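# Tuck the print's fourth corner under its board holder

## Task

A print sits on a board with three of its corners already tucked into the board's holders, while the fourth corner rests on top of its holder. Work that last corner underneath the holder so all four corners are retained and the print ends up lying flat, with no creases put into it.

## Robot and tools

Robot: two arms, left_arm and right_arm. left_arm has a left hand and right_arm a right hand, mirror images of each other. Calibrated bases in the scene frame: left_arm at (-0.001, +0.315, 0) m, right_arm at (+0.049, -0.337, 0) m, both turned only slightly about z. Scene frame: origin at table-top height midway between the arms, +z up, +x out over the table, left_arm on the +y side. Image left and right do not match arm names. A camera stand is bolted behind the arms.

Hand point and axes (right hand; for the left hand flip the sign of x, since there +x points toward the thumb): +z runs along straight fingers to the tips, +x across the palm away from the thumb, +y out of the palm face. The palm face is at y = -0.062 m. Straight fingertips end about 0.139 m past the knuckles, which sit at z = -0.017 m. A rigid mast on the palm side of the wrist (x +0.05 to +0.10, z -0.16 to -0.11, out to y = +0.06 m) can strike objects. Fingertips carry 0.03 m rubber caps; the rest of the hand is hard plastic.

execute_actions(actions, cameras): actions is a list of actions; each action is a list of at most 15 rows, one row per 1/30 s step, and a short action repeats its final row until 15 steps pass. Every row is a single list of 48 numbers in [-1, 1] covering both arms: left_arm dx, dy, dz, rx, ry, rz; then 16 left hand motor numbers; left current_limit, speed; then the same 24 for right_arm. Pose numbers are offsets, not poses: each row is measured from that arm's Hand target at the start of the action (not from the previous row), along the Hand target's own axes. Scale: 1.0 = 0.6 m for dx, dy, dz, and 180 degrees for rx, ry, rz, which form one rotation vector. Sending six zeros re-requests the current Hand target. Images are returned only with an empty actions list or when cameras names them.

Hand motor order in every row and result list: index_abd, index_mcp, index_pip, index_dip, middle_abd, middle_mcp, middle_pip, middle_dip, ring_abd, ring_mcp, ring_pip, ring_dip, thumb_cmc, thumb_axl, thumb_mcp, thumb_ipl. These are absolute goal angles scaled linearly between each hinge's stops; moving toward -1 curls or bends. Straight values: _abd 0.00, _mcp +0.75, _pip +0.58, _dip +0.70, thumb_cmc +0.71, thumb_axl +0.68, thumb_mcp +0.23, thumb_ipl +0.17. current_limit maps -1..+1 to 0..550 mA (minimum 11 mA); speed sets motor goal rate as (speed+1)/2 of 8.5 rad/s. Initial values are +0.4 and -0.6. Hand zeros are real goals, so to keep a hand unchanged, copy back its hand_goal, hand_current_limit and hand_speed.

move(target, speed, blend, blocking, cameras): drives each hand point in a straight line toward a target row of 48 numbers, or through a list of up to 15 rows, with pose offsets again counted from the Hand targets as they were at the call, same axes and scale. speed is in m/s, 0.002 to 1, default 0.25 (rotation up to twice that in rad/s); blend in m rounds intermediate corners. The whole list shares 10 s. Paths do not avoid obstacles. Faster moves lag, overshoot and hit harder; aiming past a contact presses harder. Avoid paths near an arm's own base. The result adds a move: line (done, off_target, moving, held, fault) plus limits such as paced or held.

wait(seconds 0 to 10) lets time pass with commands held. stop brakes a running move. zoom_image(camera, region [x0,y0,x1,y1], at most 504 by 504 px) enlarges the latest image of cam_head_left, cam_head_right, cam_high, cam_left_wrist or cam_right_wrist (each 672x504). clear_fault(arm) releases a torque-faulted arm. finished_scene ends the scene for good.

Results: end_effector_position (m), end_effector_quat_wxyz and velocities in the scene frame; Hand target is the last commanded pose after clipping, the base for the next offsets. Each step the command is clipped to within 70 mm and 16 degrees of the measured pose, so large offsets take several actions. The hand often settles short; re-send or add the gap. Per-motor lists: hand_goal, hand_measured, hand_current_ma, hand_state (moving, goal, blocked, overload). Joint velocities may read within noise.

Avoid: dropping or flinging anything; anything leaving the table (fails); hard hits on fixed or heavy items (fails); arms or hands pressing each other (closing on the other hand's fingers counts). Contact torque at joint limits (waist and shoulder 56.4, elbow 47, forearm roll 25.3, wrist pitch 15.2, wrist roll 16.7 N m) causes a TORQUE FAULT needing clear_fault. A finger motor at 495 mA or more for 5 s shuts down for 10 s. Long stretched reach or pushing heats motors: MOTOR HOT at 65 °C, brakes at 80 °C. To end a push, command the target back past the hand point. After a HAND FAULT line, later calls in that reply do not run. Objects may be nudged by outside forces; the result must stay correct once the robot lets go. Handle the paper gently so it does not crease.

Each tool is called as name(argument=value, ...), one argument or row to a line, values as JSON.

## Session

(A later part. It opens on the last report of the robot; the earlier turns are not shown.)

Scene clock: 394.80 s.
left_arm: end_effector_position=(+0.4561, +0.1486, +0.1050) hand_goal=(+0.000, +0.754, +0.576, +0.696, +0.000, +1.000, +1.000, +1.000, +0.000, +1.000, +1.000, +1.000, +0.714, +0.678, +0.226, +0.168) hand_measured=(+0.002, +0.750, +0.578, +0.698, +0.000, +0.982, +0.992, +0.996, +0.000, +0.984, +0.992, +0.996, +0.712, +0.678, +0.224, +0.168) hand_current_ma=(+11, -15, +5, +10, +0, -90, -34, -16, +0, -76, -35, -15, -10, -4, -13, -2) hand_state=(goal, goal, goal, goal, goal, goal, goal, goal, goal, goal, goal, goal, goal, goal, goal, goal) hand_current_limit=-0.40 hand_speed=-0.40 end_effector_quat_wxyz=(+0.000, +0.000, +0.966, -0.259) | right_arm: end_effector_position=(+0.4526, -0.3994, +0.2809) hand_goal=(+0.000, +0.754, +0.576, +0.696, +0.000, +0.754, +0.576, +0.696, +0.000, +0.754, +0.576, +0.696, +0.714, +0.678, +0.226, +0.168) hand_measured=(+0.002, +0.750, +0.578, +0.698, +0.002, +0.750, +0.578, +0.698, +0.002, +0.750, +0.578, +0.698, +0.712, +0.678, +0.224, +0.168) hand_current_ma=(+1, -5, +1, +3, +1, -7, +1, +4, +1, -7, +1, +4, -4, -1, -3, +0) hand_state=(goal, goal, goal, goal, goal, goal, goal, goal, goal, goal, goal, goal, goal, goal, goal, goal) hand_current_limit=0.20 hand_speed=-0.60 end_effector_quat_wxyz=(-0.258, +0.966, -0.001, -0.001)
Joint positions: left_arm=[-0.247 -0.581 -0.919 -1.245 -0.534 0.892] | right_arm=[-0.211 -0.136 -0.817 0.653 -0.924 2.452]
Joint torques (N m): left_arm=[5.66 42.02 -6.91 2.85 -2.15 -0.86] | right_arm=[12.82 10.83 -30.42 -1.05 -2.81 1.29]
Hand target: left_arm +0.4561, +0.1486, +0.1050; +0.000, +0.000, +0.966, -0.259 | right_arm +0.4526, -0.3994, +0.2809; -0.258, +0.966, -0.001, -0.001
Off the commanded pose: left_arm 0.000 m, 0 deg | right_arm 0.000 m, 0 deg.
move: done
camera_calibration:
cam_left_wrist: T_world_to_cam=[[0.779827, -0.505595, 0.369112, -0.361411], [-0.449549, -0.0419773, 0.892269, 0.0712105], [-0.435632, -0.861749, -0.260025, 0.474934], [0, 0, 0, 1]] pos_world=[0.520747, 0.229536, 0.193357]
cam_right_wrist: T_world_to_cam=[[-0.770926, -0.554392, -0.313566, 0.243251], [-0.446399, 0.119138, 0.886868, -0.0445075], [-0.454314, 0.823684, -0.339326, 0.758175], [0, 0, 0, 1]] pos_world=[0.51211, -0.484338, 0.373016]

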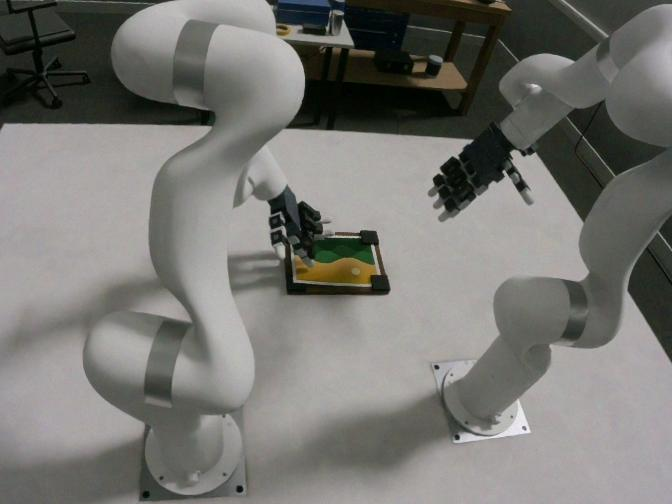

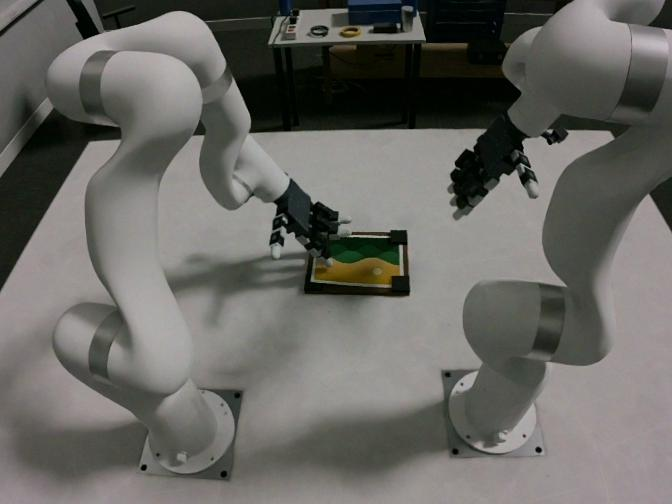

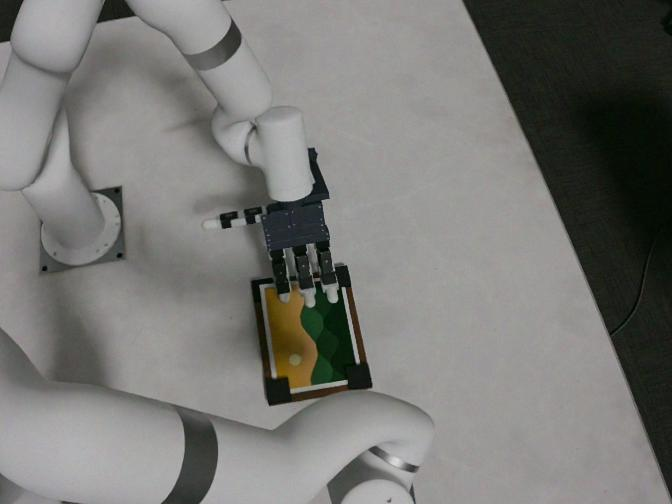

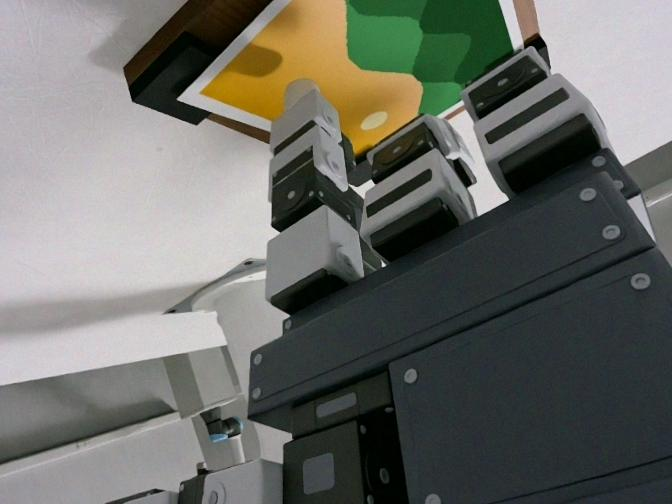

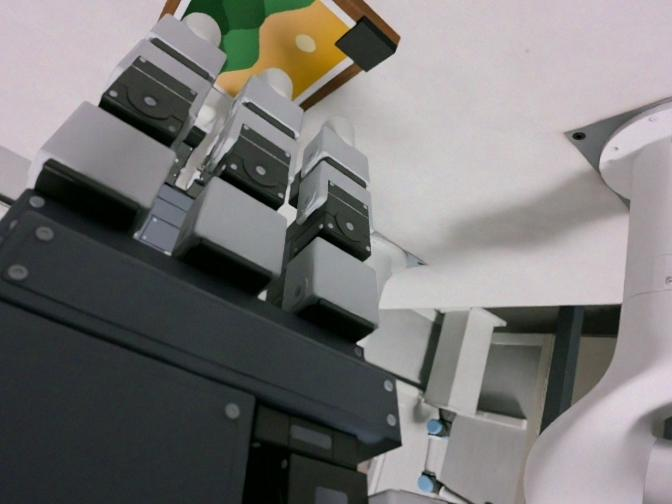

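move(
  target=[0, 0, 0, 0,0,0, 0,0.754,0.576,0.696, 0,1,1,1, 0,1,1,1, 0.714,0.678,0.226,0.168, -0.4,-0.4, 0,0.0768,0.3463,0,0,0, 0,0.754,0.576,0.696,0,0.754,0.576,0.696,0,0.754,0.576,0.696,0.714,0.678,0.226,0.168,0.7,-0.6],
  speed=0.15,
  cameras=["all"],
)

zoom_image(
  camera="cam_right_wrist",
  region=[150, 0, 450, 200],
)

zoom_image(
  camera="cam_head_right",
  region=[290, 210, 430, 310],
)

Scene clock: 451.87 s.
left_arm: end_effector_position=(+0.4561, +0.1486, +0.1050) hand_goal=(+0.000, +0.754, +0.576, +0.696, +0.000, +1.000, +1.000, +1.000, +0.000, +1.000, +1.000, +1.000, +0.714, +0.678, +0.226, +0.168) hand_measured=(+0.002, +0.750, +0.578, +0.698, +0.000, +0.982, +0.992, +0.996, +0.000, +0.984, +0.992, +0.996, +0.712, +0.678, +0.224, +0.168) hand_current_ma=(+11, -15, +5, +10, +0, -90, -34, -16, +0, -76, -35, -15, -10, -4, -13, -2) hand_state=(goal, goal, goal, goal, goal, goal, goal, goal, goal, goal, goal, goal, goal, goal, goal, goal) hand_current_limit=-0.40 hand_speed=-0.40 end_effector_quat_wxyz=(+0.000, +0.000, +0.966, -0.259) | right_arm: end_effector_position=(+0.4522, -0.3358, +0.0778) hand_goal=(+0.000, +0.754, +0.576, +0.696, +0.000, +0.754, +0.576, +0.696, +0.000, +0.754, +0.576, +0.696, +0.714, +0.678, +0.226, +0.168) hand_measured=(+0.002, +0.750, +0.578, +0.698, +0.002, +0.750, +0.578, +0.698, +0.002, +0.750, +0.578, +0.698, +0.712, +0.678, +0.224, +0.168) hand_current_ma=(+1, -5, +1, +3, +1, -7, +1, +4, +1, -7, +1, +4, -4, -1, -4, +0) hand_state=(goal, goal, goal, goal, goal, goal, goal, goal, goal, goal, goal, goal, goal, goal, goal, goal) hand_current_limit=0.70 hand_speed=-0.60 end_effector_quat_wxyz=(-0.258, +0.966, -0.001, -0.001)
Joint positions: left_arm=[-0.247 -0.581 -0.919 -1.245 -0.534 0.892] | right_arm=[-0.066 -0.533 -0.727 1.174 -0.568 1.941]
Joint torques (N m): left_arm=[-5.31 43.24 -8.06 2.64 -2.28 -0.87] | right_arm=[13.13 19.43 -22.6 2.07 0.83 -1]
Hand target: left_arm +0.4561, +0.1486, +0.1050; +0.000, +0.000, +0.966, -0.259 | right_arm +0.4522, -0.3358, +0.0777; -0.258, +0.966, -0.001, -0.001
Off the commanded pose: left_arm 0.000 m, 0 deg | right_arm 0.000 m, 0 deg.
move: done
camera_calibration:
cam_left_wrist: T_world_to_cam=[[0.779827, -0.505595, 0.369112, -0.361411], [-0.449549, -0.0419773, 0.892269, 0.0712105], [-0.435632, -0.861749, -0.260025, 0.474934], [0, 0, 0, 1]] pos_world=[0.520747, 0.229536, 0.193357]
cam_right_wrist: T_world_to_cam=[[-0.770912, -0.554418, -0.313554, 0.214441], [-0.446439, 0.119211, 0.886838, 0.127927], [-0.454299, 0.823656, -0.339415, 0.636768], [0, 0, 0, 1]] pos_world=[0.51171, -0.420838, 0.169916]

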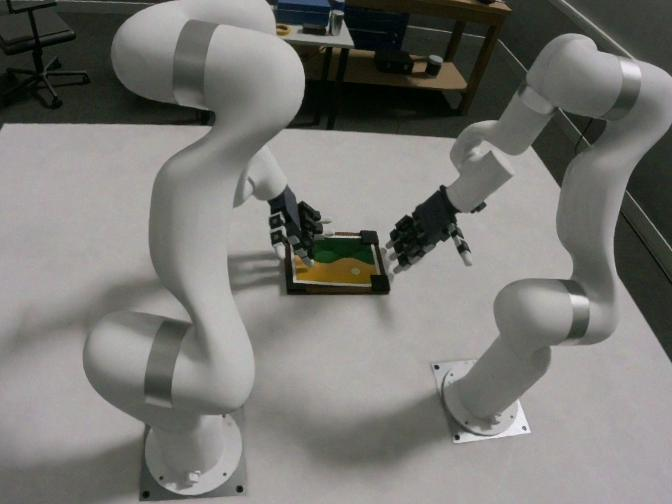

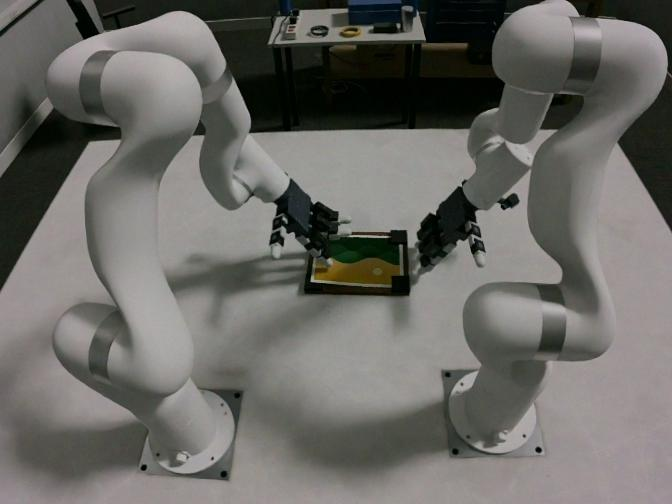

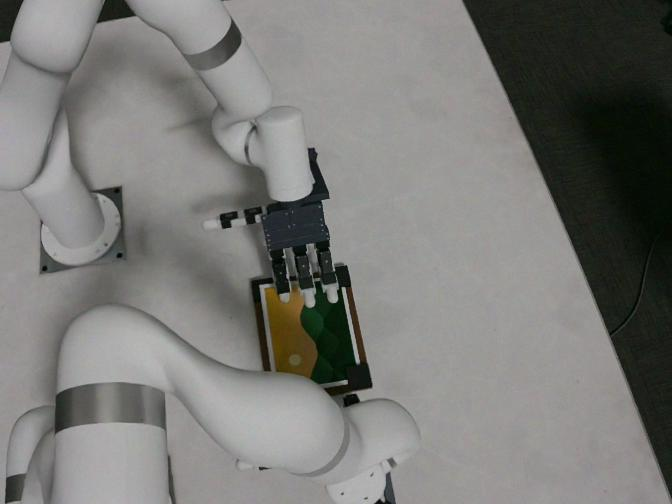

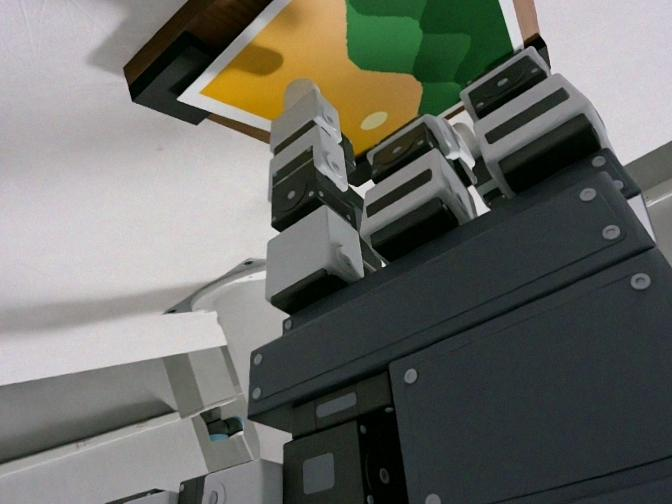

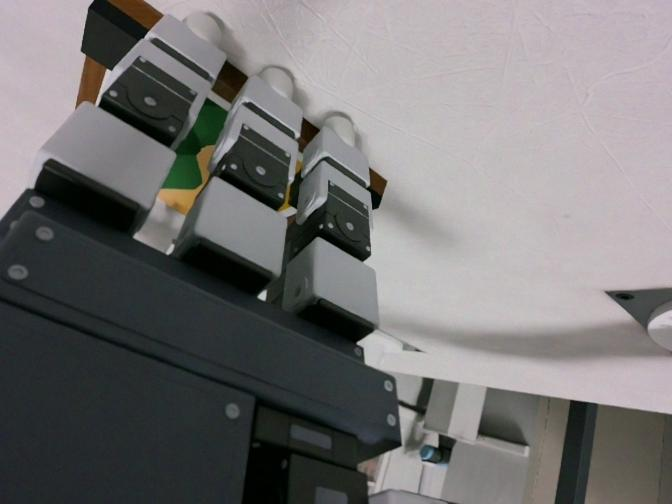

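Scaled by 1.680 from the camera's 672x504 image, which has a finer 960x720 frame.

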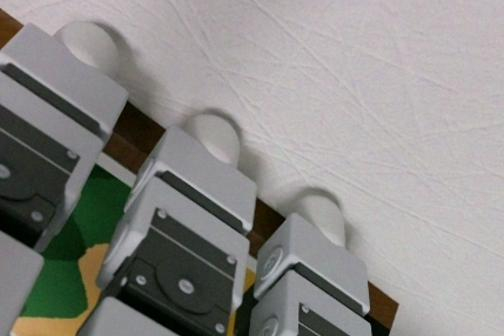

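Scaled by 3.600 from the camera's 672x504 image, which has a finer 960x720 frame.

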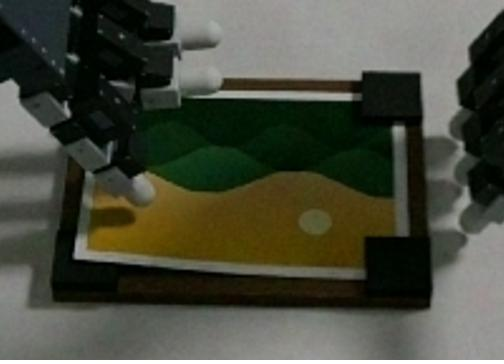

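move(
  target=[0, 0, 0, 0,0,0, 0,0.754,0.576,0.696, 0,1,1,1, 0,1,1,1, 0.714,0.678,0.226,0.168, -0.4,-0.4, 0,-0.0167,0.0212,0,0,0, 0,0.754,0.576,0.696,0,0.754,0.576,0.696,0,0.754,0.576,0.696,0.714,0.678,0.226,0.168,0.7,-0.6],
  speed=0.04,
  cameras=["cam_right_wrist","cam_head_right"],
)

zoom_image(
  camera="cam_right_wrist",
  region=[150, 0, 450, 200],
)

zoom_image(
  camera="cam_head_right",
  region=[290, 210, 430, 310],
)

Scene clock: 461.33 s.
left_arm: end_effector_position=(+0.4561, +0.1486, +0.1050) hand_goal=(+0.000, +0.754, +0.576, +0.696, +0.000, +1.000, +1.000, +1.000, +0.000, +1.000, +1.000, +1.000, +0.714, +0.678, +0.226, +0.168) hand_measured=(+0.002, +0.750, +0.578, +0.698, +0.000, +0.982, +0.992, +0.996, +0.000, +0.984, +0.992, +0.996, +0.712, +0.678, +0.224, +0.168) hand_current_ma=(+11, -15, +5, +10, +0, -90, -34, -16, +0, -76, -35, -15, -10, -4, -13, -2) hand_state=(goal, goal, goal, goal, goal, goal, goal, goal, goal, goal, goal, goal, goal, goal, goal, goal) hand_current_limit=-0.40 hand_speed=-0.40 end_effector_quat_wxyz=(+0.000, +0.000, +0.966, -0.259) | right_arm: end_effector_position=(+0.4522, -0.3208, +0.0717) hand_goal=(+0.000, +0.754, +0.576, +0.696, +0.000, +0.754, +0.576, +0.696, +0.000, +0.754, +0.576, +0.696, +0.714, +0.678, +0.226, +0.168) hand_measured=(+0.002, +0.750, +0.578, +0.698, +0.002, +0.750, +0.578, +0.698, +0.002, +0.750, +0.578, +0.698, +0.712, +0.678, +0.224, +0.168) hand_current_ma=(+1, -5, +1, +3, +1, -7, +1, +4, +1, -7, +1, +4, -4, -1, -4, +0) hand_state=(goal, goal, goal, goal, goal, goal, goal, goal, goal, goal, goal, goal, goal, goal, goal, goal) hand_current_limit=0.70 hand_speed=-0.60 end_effector_quat_wxyz=(-0.258, +0.966, -0.001, -0.001)
Joint positions: left_arm=[-0.247 -0.581 -0.919 -1.245 -0.534 0.892] | right_arm=[-0.03 -0.547 -0.727 1.226 -0.557 1.92]
Joint torques (N m): left_arm=[-7.83 42.05 -8.09 2.79 -2.11 -0.83] | right_arm=[12.85 19.12 -11.62 2.1 0.86 -0.99]
Hand target: left_arm +0.4561, +0.1486, +0.1050; +0.000, +0.000, +0.966, -0.259 | right_arm +0.4522, -0.3208, +0.0717; -0.258, +0.966, -0.001, -0.001
Off the commanded pose: left_arm 0.000 m, 0 deg | right_arm 0.000 m, 0 deg.
move: done
camera_calibration:
cam_right_wrist: T_world_to_cam=[[-0.770912, -0.554418, -0.313554, 0.220844], [-0.446439, 0.119211, 0.886838, 0.131549], [-0.454299, 0.823656, -0.339415, 0.622342], [0, 0, 0, 1]] pos_world=[0.51171, -0.405838, 0.163816]
Images, in order (width x height): cam_head_right 672x504, cam_right_wrist 672x504.

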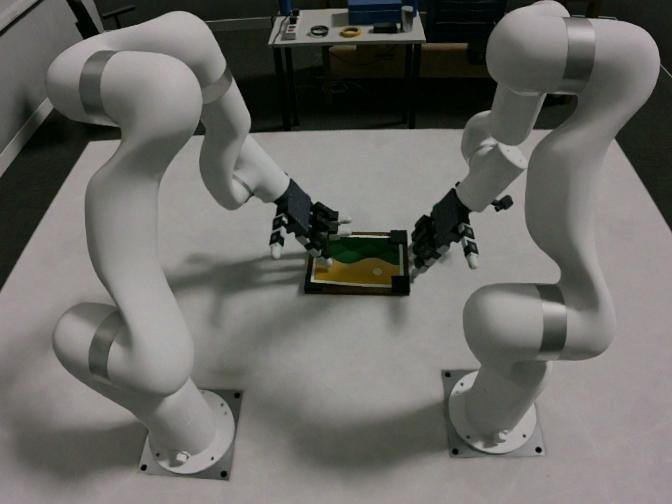

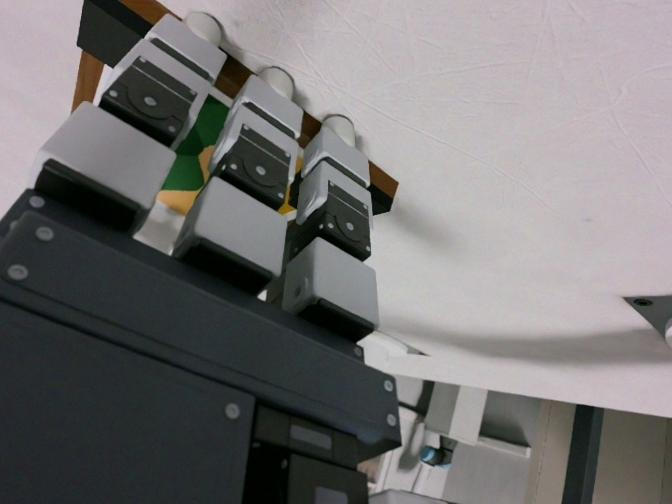

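Scaled by 1.680 from the camera's 672x504 image, which has a finer 960x720 frame.

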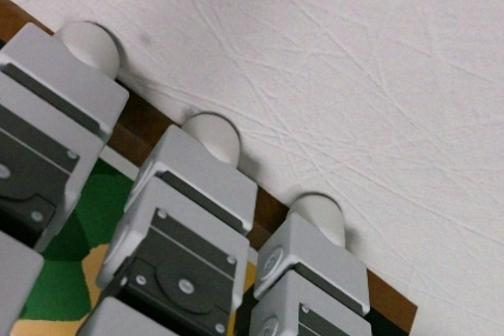

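Scaled by 3.600 from the camera's 672x504 image, which has a finer 960x720 frame.

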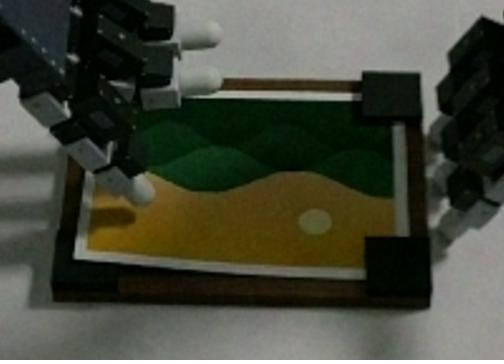

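move(
  target=[
    [0, 0.02, 0.0346, 0,0,0, 0,0.754,0.576,0.696, 0,1,1,1, 0,1,1,1, 0.714,0.678,0.226,0.168, -0.3,-0.4, 0,0,0,0,0,0, 0,0.754,0.576,0.696,0,0.754,0.576,0.696,0,0.754,0.576,0.696,0.714,0.678,0.226,0.168,0.7,-0.6],
    [-0.0133, -0.0066, 0.05, 0,0,0, 0,0.754,0.576,0.696, 0,1,1,1, 0,1,1,1, 0.714,0.678,0.226,0.168, -0.3,-0.4, 0,0,0,0,0,0, 0,0.754,0.576,0.696,0,0.754,0.576,0.696,0,0.754,0.576,0.696,0.714,0.678,0.226,0.168,0.7,-0.6],
  ],
  speed=0.04,
  cameras=["all"],
)

zoom_image(
  camera="cam_left_wrist",
  region=[100, 0, 400, 200],
)

zoom_image(
  camera="cam_head_right",
  region=[290, 210, 430, 310],
)

Scene clock: 474.97 s.
left_arm: end_effector_position=(+0.4641, +0.1302, +0.0810) hand_goal=(+0.000, +0.754, +0.576, +0.696, +0.000, +1.000, +1.000, +1.000, +0.000, +1.000, +1.000, +1.000, +0.714, +0.678, +0.226, +0.168) hand_measured=(+0.094, +0.866, +0.556, +0.332, +0.000, +0.982, +0.992, +0.996, +0.000, +0.984, +0.992, +0.996, +0.712, +0.678, +0.224, +0.168) hand_current_ma=(+193, +192, -90, -192, +0, -90, -34, -16, +0, -76, -35, -15, -10, -4, -13, -2) hand_state=(blocked, blocked, goal, blocked, goal, goal, goal, goal, goal, goal, goal, goal, goal, goal, goal, goal) hand_current_limit=-0.30 hand_speed=-0.40 end_effector_quat_wxyz=(+0.000, +0.000, +0.966, -0.259) | right_arm: end_effector_position=(+0.4522, -0.3209, +0.0717) hand_goal=(+0.000, +0.754, +0.576, +0.696, +0.000, +0.754, +0.576, +0.696, +0.000, +0.754, +0.576, +0.696, +0.714, +0.678, +0.226, +0.168) hand_measured=(-0.006, +0.738, +0.568, +0.696, -0.008, +0.734, +0.568, +0.696, -0.012, +0.734, +0.570, +0.696, +0.712, +0.678, +0.224, +0.168) hand_current_ma=(-8, -39, -12, +0, -11, -48, -12, +0, -19, -52, -12, +0, -4, -1, -4, +0) hand_state=(goal, goal, goal, goal, goal, goal, goal, goal, goal, blocked, goal, goal, goal, goal, goal, goal) hand_current_limit=0.70 hand_speed=-0.60 end_effector_quat_wxyz=(-0.258, +0.966, -0.001, -0.001)
Joint positions: left_arm=[-0.278 -0.652 -0.963 -1.316 -0.517 0.94] | right_arm=[-0.03 -0.547 -0.727 1.226 -0.557 1.92]
Joint torques (N m): left_arm=[-12.6 9.64 -10.59 2.34 1.7 -0.77] | right_arm=[13.42 19.39 -11.35 1.76 -2.46 -1.01]
Hand target: left_arm +0.4641, +0.1302, +0.0810; +0.000, +0.000, +0.966, -0.259 | right_arm +0.4522, -0.3208, +0.0717; -0.258, +0.966, -0.001, -0.001
Off the commanded pose: left_arm 0.000 m, 0 deg | right_arm 0.000 m, 0 deg.
move: done
camera_calibration:
cam_left_wrist: T_world_to_cam=[[0.779783, -0.505659, 0.369118, -0.36803], [-0.449649, -0.0421172, 0.892212, 0.0954922], [-0.435609, -0.861705, -0.260211, 0.456203], [0, 0, 0, 1]] pos_world=[0.528647, 0.211036, 0.169356]
cam_right_wrist: T_world_to_cam=[[-0.770887, -0.554446, -0.313563, 0.220822], [-0.446496, 0.119272, 0.886801, 0.131609], [-0.454284, 0.823628, -0.339504, 0.622337], [0, 0, 0, 1]] pos_world=[0.51171, -0.405838, 0.163816]

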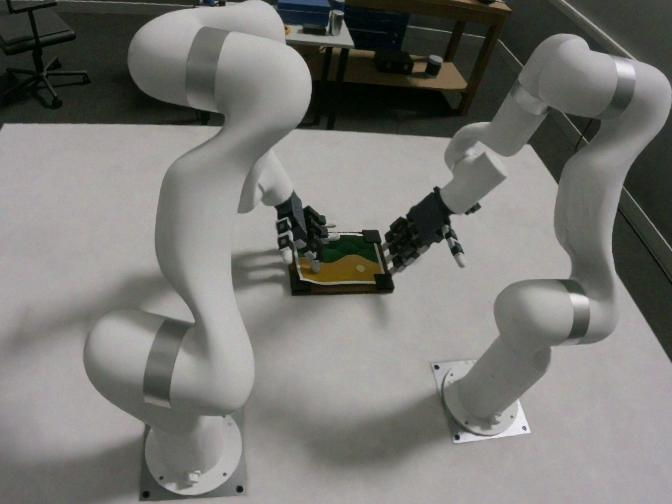

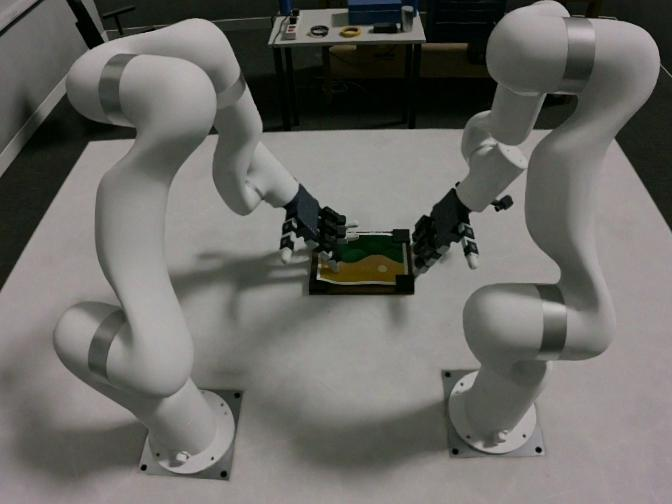

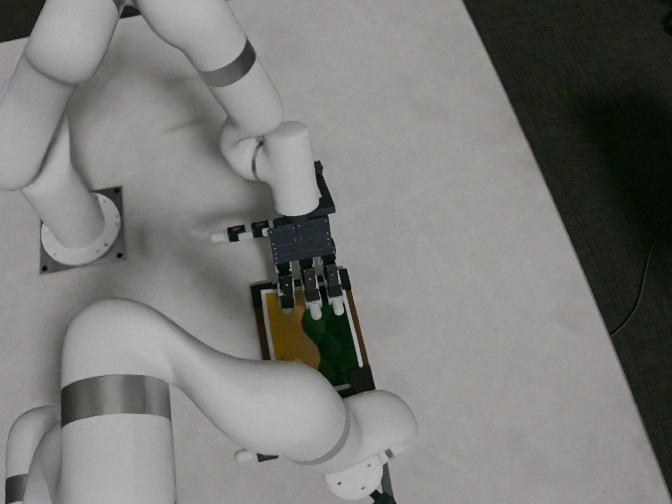

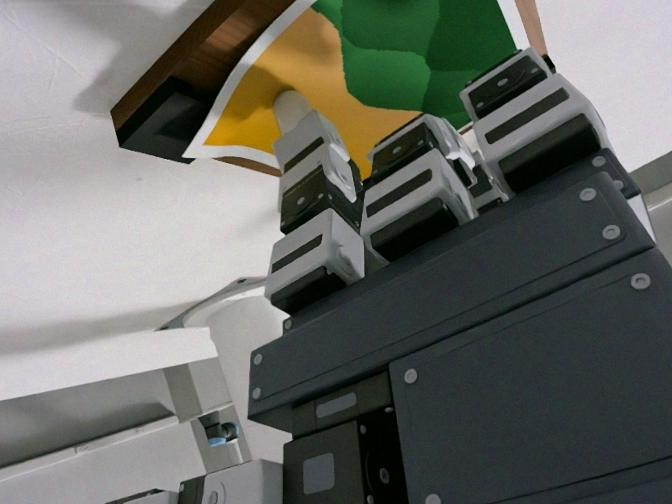

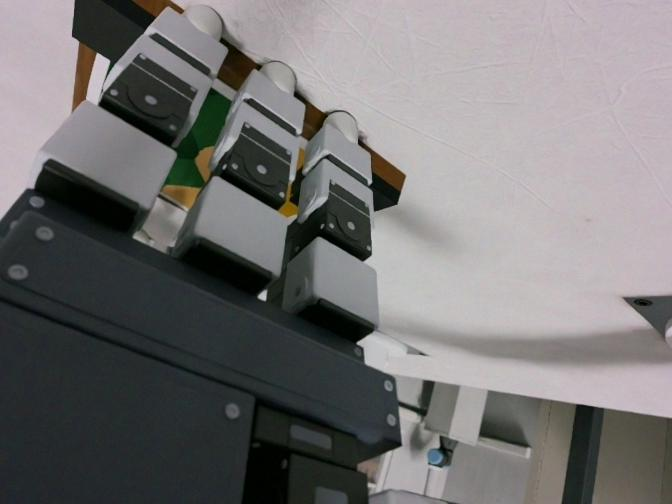

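Scaled by 1.680 from the camera's 672x504 image, which has a finer 960x720 frame.

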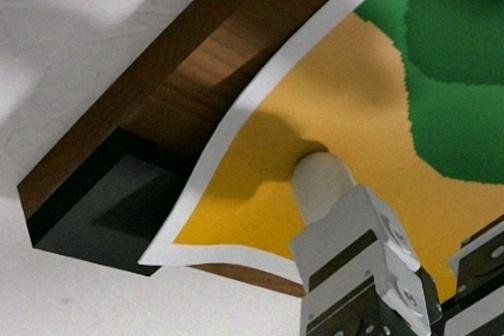

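Scaled by 3.600 from the camera's 672x504 image, which has a finer 960x720 frame.

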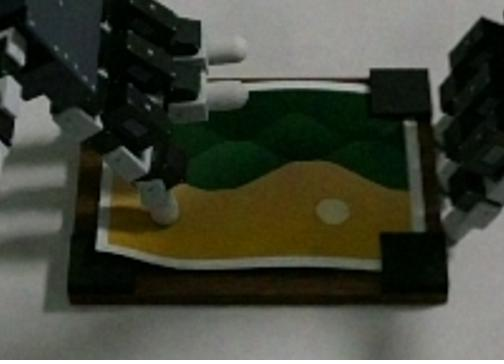

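move(
  target=[
    [0, -0.0042, -0.0072, 0,0,0, 0,0.754,0.576,0.696, 0,1,1,1, 0,1,1,1, 0.714,0.678,0.226,0.168, 0.2,-0.4, 0,0,0,0,0,0, 0,0.754,0.576,0.696,0,0.754,0.576,0.696,0,0.754,0.576,0.696,0.714,0.678,0.226,0.168,0.7,-0.6],
    [-0.01, -0.0241, 0.0043, 0,0,0, 0,0.754,0.576,0.696, 0,1,1,1, 0,1,1,1, 0.714,0.678,0.226,0.168, 0.2,-0.4, 0,0,0,0,0,0, 0,0.754,0.576,0.696,0,0.754,0.576,0.696,0,0.754,0.576,0.696,0.714,0.678,0.226,0.168,0.7,-0.6],
  ],
  speed=0.03,
  cameras=["all"],
)

zoom_image(
  camera="cam_left_wrist",
  region=[100, 0, 400, 200],
)

zoom_image(
  camera="cam_head_right",
  region=[290, 210, 430, 310],
)

Scene clock: 487.77 s.
left_arm: end_effector_position=(+0.4701, +0.1164, +0.0860) hand_goal=(+0.000, +0.754, +0.576, +0.696, +0.000, +1.000, +1.000, +1.000, +0.000, +1.000, +1.000, +1.000, +0.714, +0.678, +0.226, +0.168) hand_measured=(+0.094, +0.740, +0.562, +0.680, +0.000, +0.982, +0.992, +0.996, +0.000, +0.984, +0.992, +0.996, +0.712, +0.678, +0.224, +0.168) hand_current_ma=(+330, -70, -63, -76, +0, -90, -34, -16, +0, -76, -35, -15, -10, -4, -13, -2) hand_state=(blocked, goal, goal, goal, goal, goal, goal, goal, goal, goal, goal, goal, goal, goal, goal, goal) hand_current_limit=0.20 hand_speed=-0.40 end_effector_quat_wxyz=(+0.000, +0.000, +0.966, -0.259) | right_arm: end_effector_position=(+0.4522, -0.3208, +0.0717) hand_goal=(+0.000, +0.754, +0.576, +0.696, +0.000, +0.754, +0.576, +0.696, +0.000, +0.754, +0.576, +0.696, +0.714, +0.678, +0.226, +0.168) hand_measured=(-0.006, +0.738, +0.568, +0.696, -0.008, +0.734, +0.568, +0.696, -0.012, +0.734, +0.570, +0.696, +0.712, +0.678, +0.224, +0.168) hand_current_ma=(-8, -39, -12, +0, -11, -48, -13, +0, -19, -52, -12, +0, -4, -1, -4, +0) hand_state=(goal, goal, goal, goal, goal, goal, goal, goal, goal, blocked, goal, goal, goal, goal, goal, goal) hand_current_limit=0.70 hand_speed=-0.60 end_effector_quat_wxyz=(-0.258, +0.966, -0.001, -0.001)
Joint positions: left_arm=[-0.3 -0.658 -0.991 -1.295 -0.516 0.892] | right_arm=[-0.03 -0.547 -0.727 1.226 -0.557 1.92]
Joint torques (N m): left_arm=[-12.65 13.26 -12.8 1.89 2.2 -0.76] | right_arm=[14.15 20.34 -11.06 -0.12 -4.46 -1.08]
Hand target: left_arm +0.4701, +0.1164, +0.0860; +0.000, +0.000, +0.966, -0.259 | right_arm +0.4522, -0.3208, +0.0717; -0.258, +0.966, -0.001, -0.001
Off the commanded pose: left_arm 0.000 m, 0 deg | right_arm 0.000 m, 0 deg.
move: done
camera_calibration:
cam_left_wrist: T_world_to_cam=[[0.779827, -0.505595, 0.369112, -0.381646], [-0.449549, -0.0419773, 0.892269, 0.0931015], [-0.435632, -0.861749, -0.260025, 0.448258], [0, 0, 0, 1]] pos_world=[0.534747, 0.197236, 0.174357]
cam_right_wrist: T_world_to_cam=[[-0.770912, -0.554418, -0.313554, 0.220844], [-0.446439, 0.119211, 0.886838, 0.131549], [-0.454299, 0.823656, -0.339415, 0.622342], [0, 0, 0, 1]] pos_world=[0.51171, -0.405838, 0.163816]

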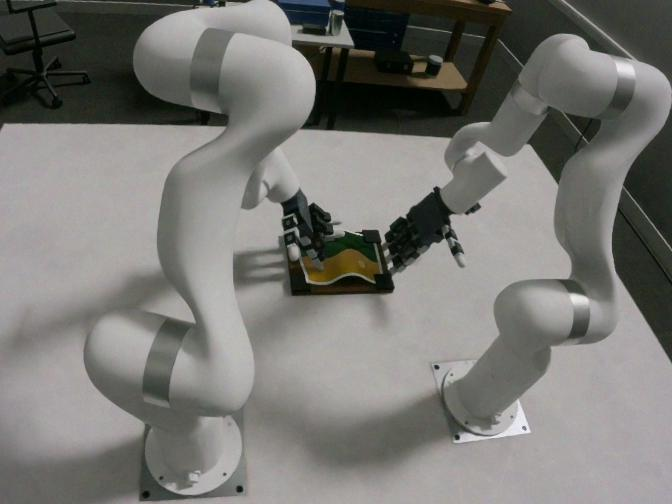

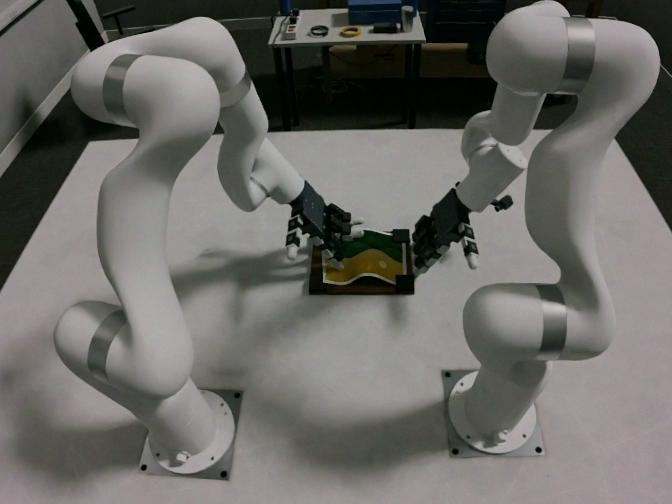

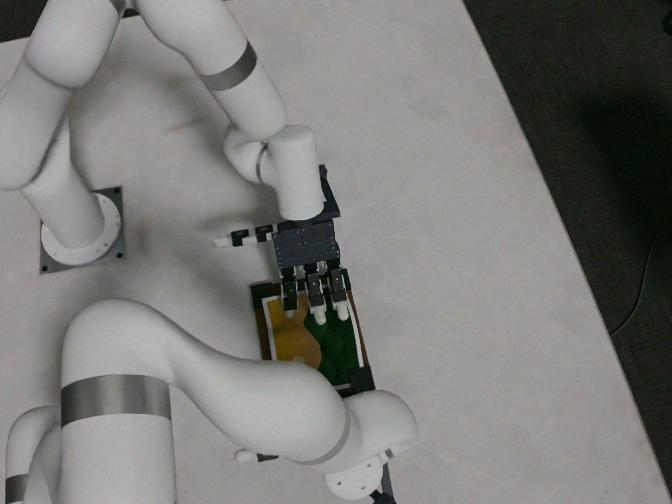

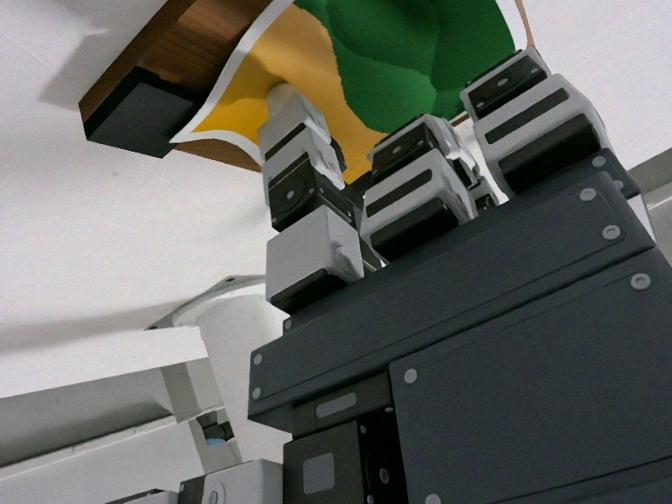

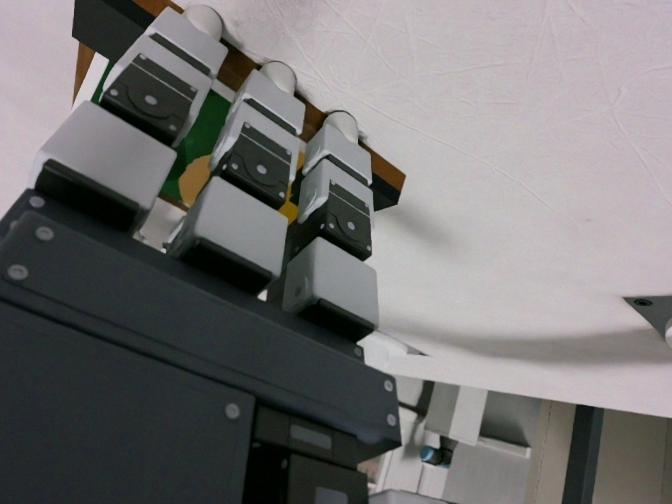

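Scaled by 1.680 from the camera's 672x504 image, which has a finer 960x720 frame.

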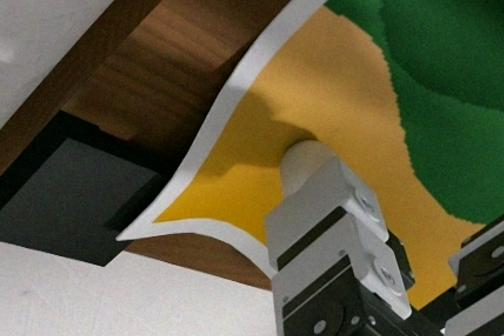

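Scaled by 3.600 from the camera's 672x504 image, which has a finer 960x720 frame.

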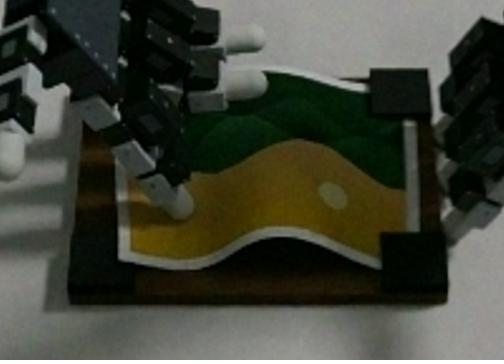

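move(
  target=[0, -0.02165, 0.0125, 0,0,0, 0,0.754,0.576,0.696, 0,1,1,1, 0,1,1,1, 0.714,0.678,0.226,0.168, 0.2,-0.4, 0,0,0,0,0,0, 0,0.754,0.576,0.696,0,0.754,0.576,0.696,0,0.754,0.576,0.696,0.714,0.678,0.226,0.168,0.7,-0.6],
  speed=0.03,
  cameras=["cam_left_wrist","cam_head_right","cam_head_left","cam_high"],
)

zoom_image(
  camera="cam_left_wrist",
  region=[50, 0, 400, 220],
)

zoom_image(
  camera="cam_head_right",
  region=[290, 210, 430, 310],
)

zoom_image(
  camera="cam_high",
  region=[230, 250, 390, 410],
)

Scene clock: 506.70 s.
left_arm: end_effector_position=(+0.4702, +0.1013, +0.0862) hand_goal=(+0.000, +0.754, +0.576, +0.696, +0.000, +1.000, +1.000, +1.000, +0.000, +1.000, +1.000, +1.000, +0.714, +0.678, +0.226, +0.168) hand_measured=(+0.110, +0.810, +0.482, +0.356, +0.000, +0.982, +0.992, +0.996, +0.000, +0.984, +0.992, +0.996, +0.712, +0.678, +0.224, +0.168) hand_current_ma=(+330, +283, -330, -330, +0, -90, -34, -16, +0, -76, -35, -15, -10, -4, -13, -2) hand_state=(blocked, blocked, blocked, blocked, goal, goal, goal, goal, goal, goal, goal, goal, goal, goal, goal, goal) hand_current_limit=0.20 hand_speed=-0.40 end_effector_quat_wxyz=(+0.001, +0.000, +0.966, -0.259) | right_arm: end_effector_position=(+0.4522, -0.3208, +0.0717) hand_goal=(+0.000, +0.754, +0.576, +0.696, +0.000, +0.754, +0.576, +0.696, +0.000, +0.754, +0.576, +0.696, +0.714, +0.678, +0.226, +0.168) hand_measured=(-0.006, +0.738, +0.568, +0.696, -0.008, +0.734, +0.568, +0.696, -0.012, +0.734, +0.570, +0.696, +0.712, +0.678, +0.224, +0.168) hand_current_ma=(-8, -39, -12, +0, -11, -48, -13, +0, -19, -52, -12, +0, -4, -1, -4, +0) hand_state=(goal, goal, goal, goal, goal, goal, goal, goal, goal, blocked, goal, goal, goal, goal, goal, goal) hand_current_limit=0.70 hand_speed=-0.60 end_effector_quat_wxyz=(-0.258, +0.966, -0.001, -0.001)
Joint positions: left_arm=[-0.327 -0.666 -1.006 -1.304 -0.509 0.874] | right_arm=[-0.03 -0.547 -0.727 1.226 -0.557 1.92]
Joint torques (N m): left_arm=[-14.93 4.39 -8.21 -1.86 3.1 -0.49] | right_arm=[14.22 20.09 -11.27 -1.45 -4.52 -1.09]
Hand target: left_arm +0.4701, +0.1014, +0.0860; +0.000, +0.000, +0.966, -0.259 | right_arm +0.4522, -0.3208, +0.0717; -0.258, +0.966, -0.001, -0.001
Off the commanded pose: left_arm 0.000 m, 0 deg | right_arm 0.000 m, 0 deg.
move: done
camera_calibration:
cam_left_wrist: T_world_to_cam=[[0.779685, -0.505572, 0.369443, -0.38929], [-0.449886, -0.0419102, 0.892102, 0.0924908], [-0.435538, -0.861766, -0.260127, 0.435354], [0, 0, 0, 1]] pos_world=[0.534748, 0.182236, 0.174557]
Images, in order (width x height): cam_head_left 672x504, cam_head_right 672x504, cam_high 672x504, cam_left_wrist 672x504.

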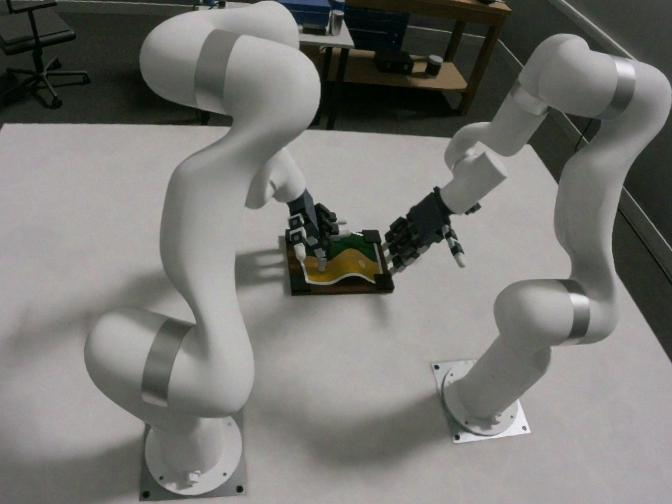

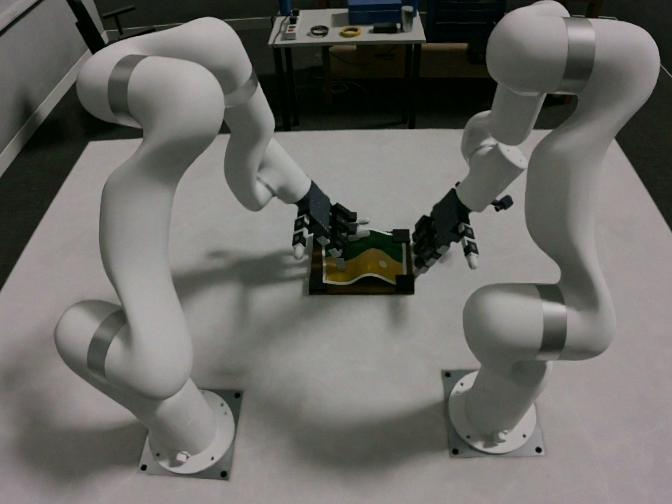

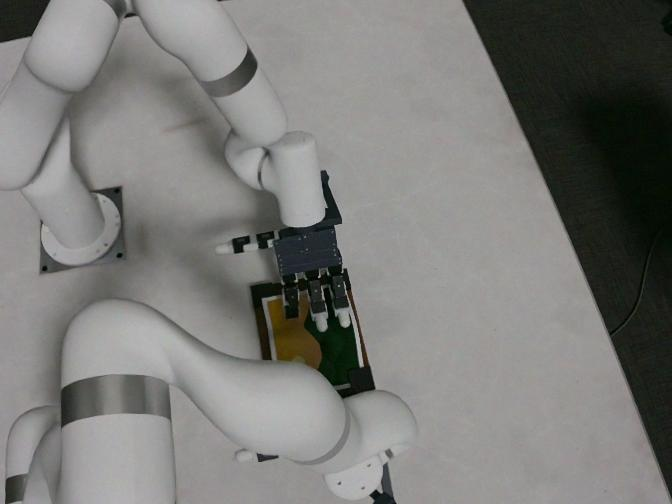

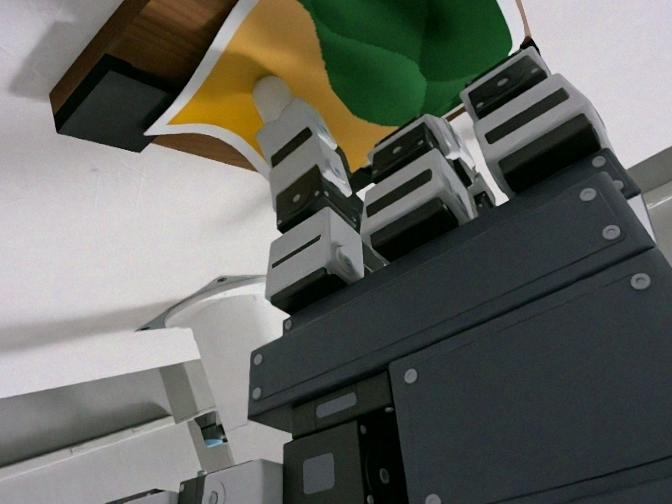

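Scaled by 1.440 from the camera's 672x504 image, which has a finer 960x720 frame.

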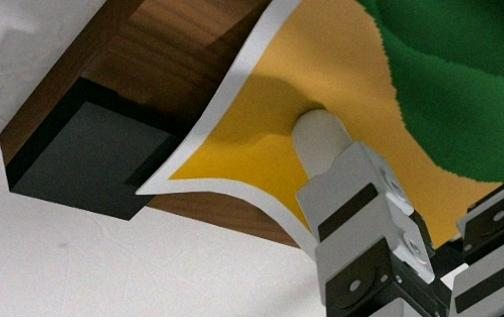

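Scaled by 3.600 from the camera's 672x504 image, which has a finer 960x720 frame.

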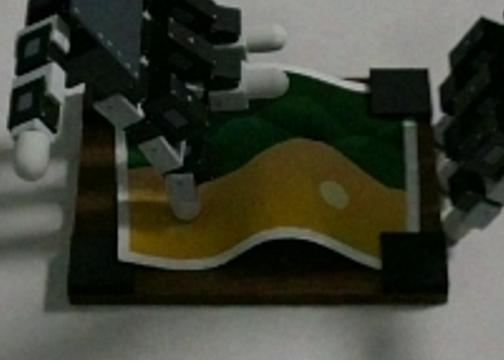

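Scaled by 3.150 from the camera's 672x504 image, which has a finer 960x720 frame.

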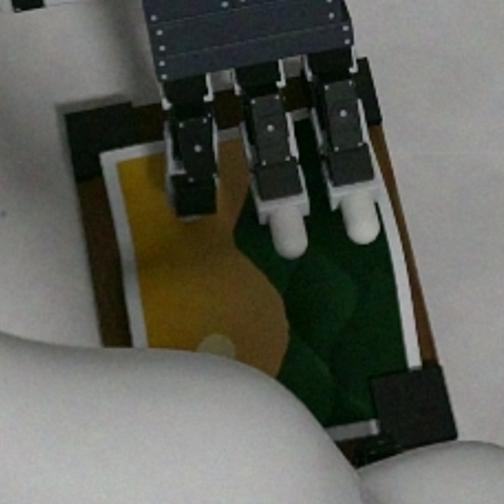

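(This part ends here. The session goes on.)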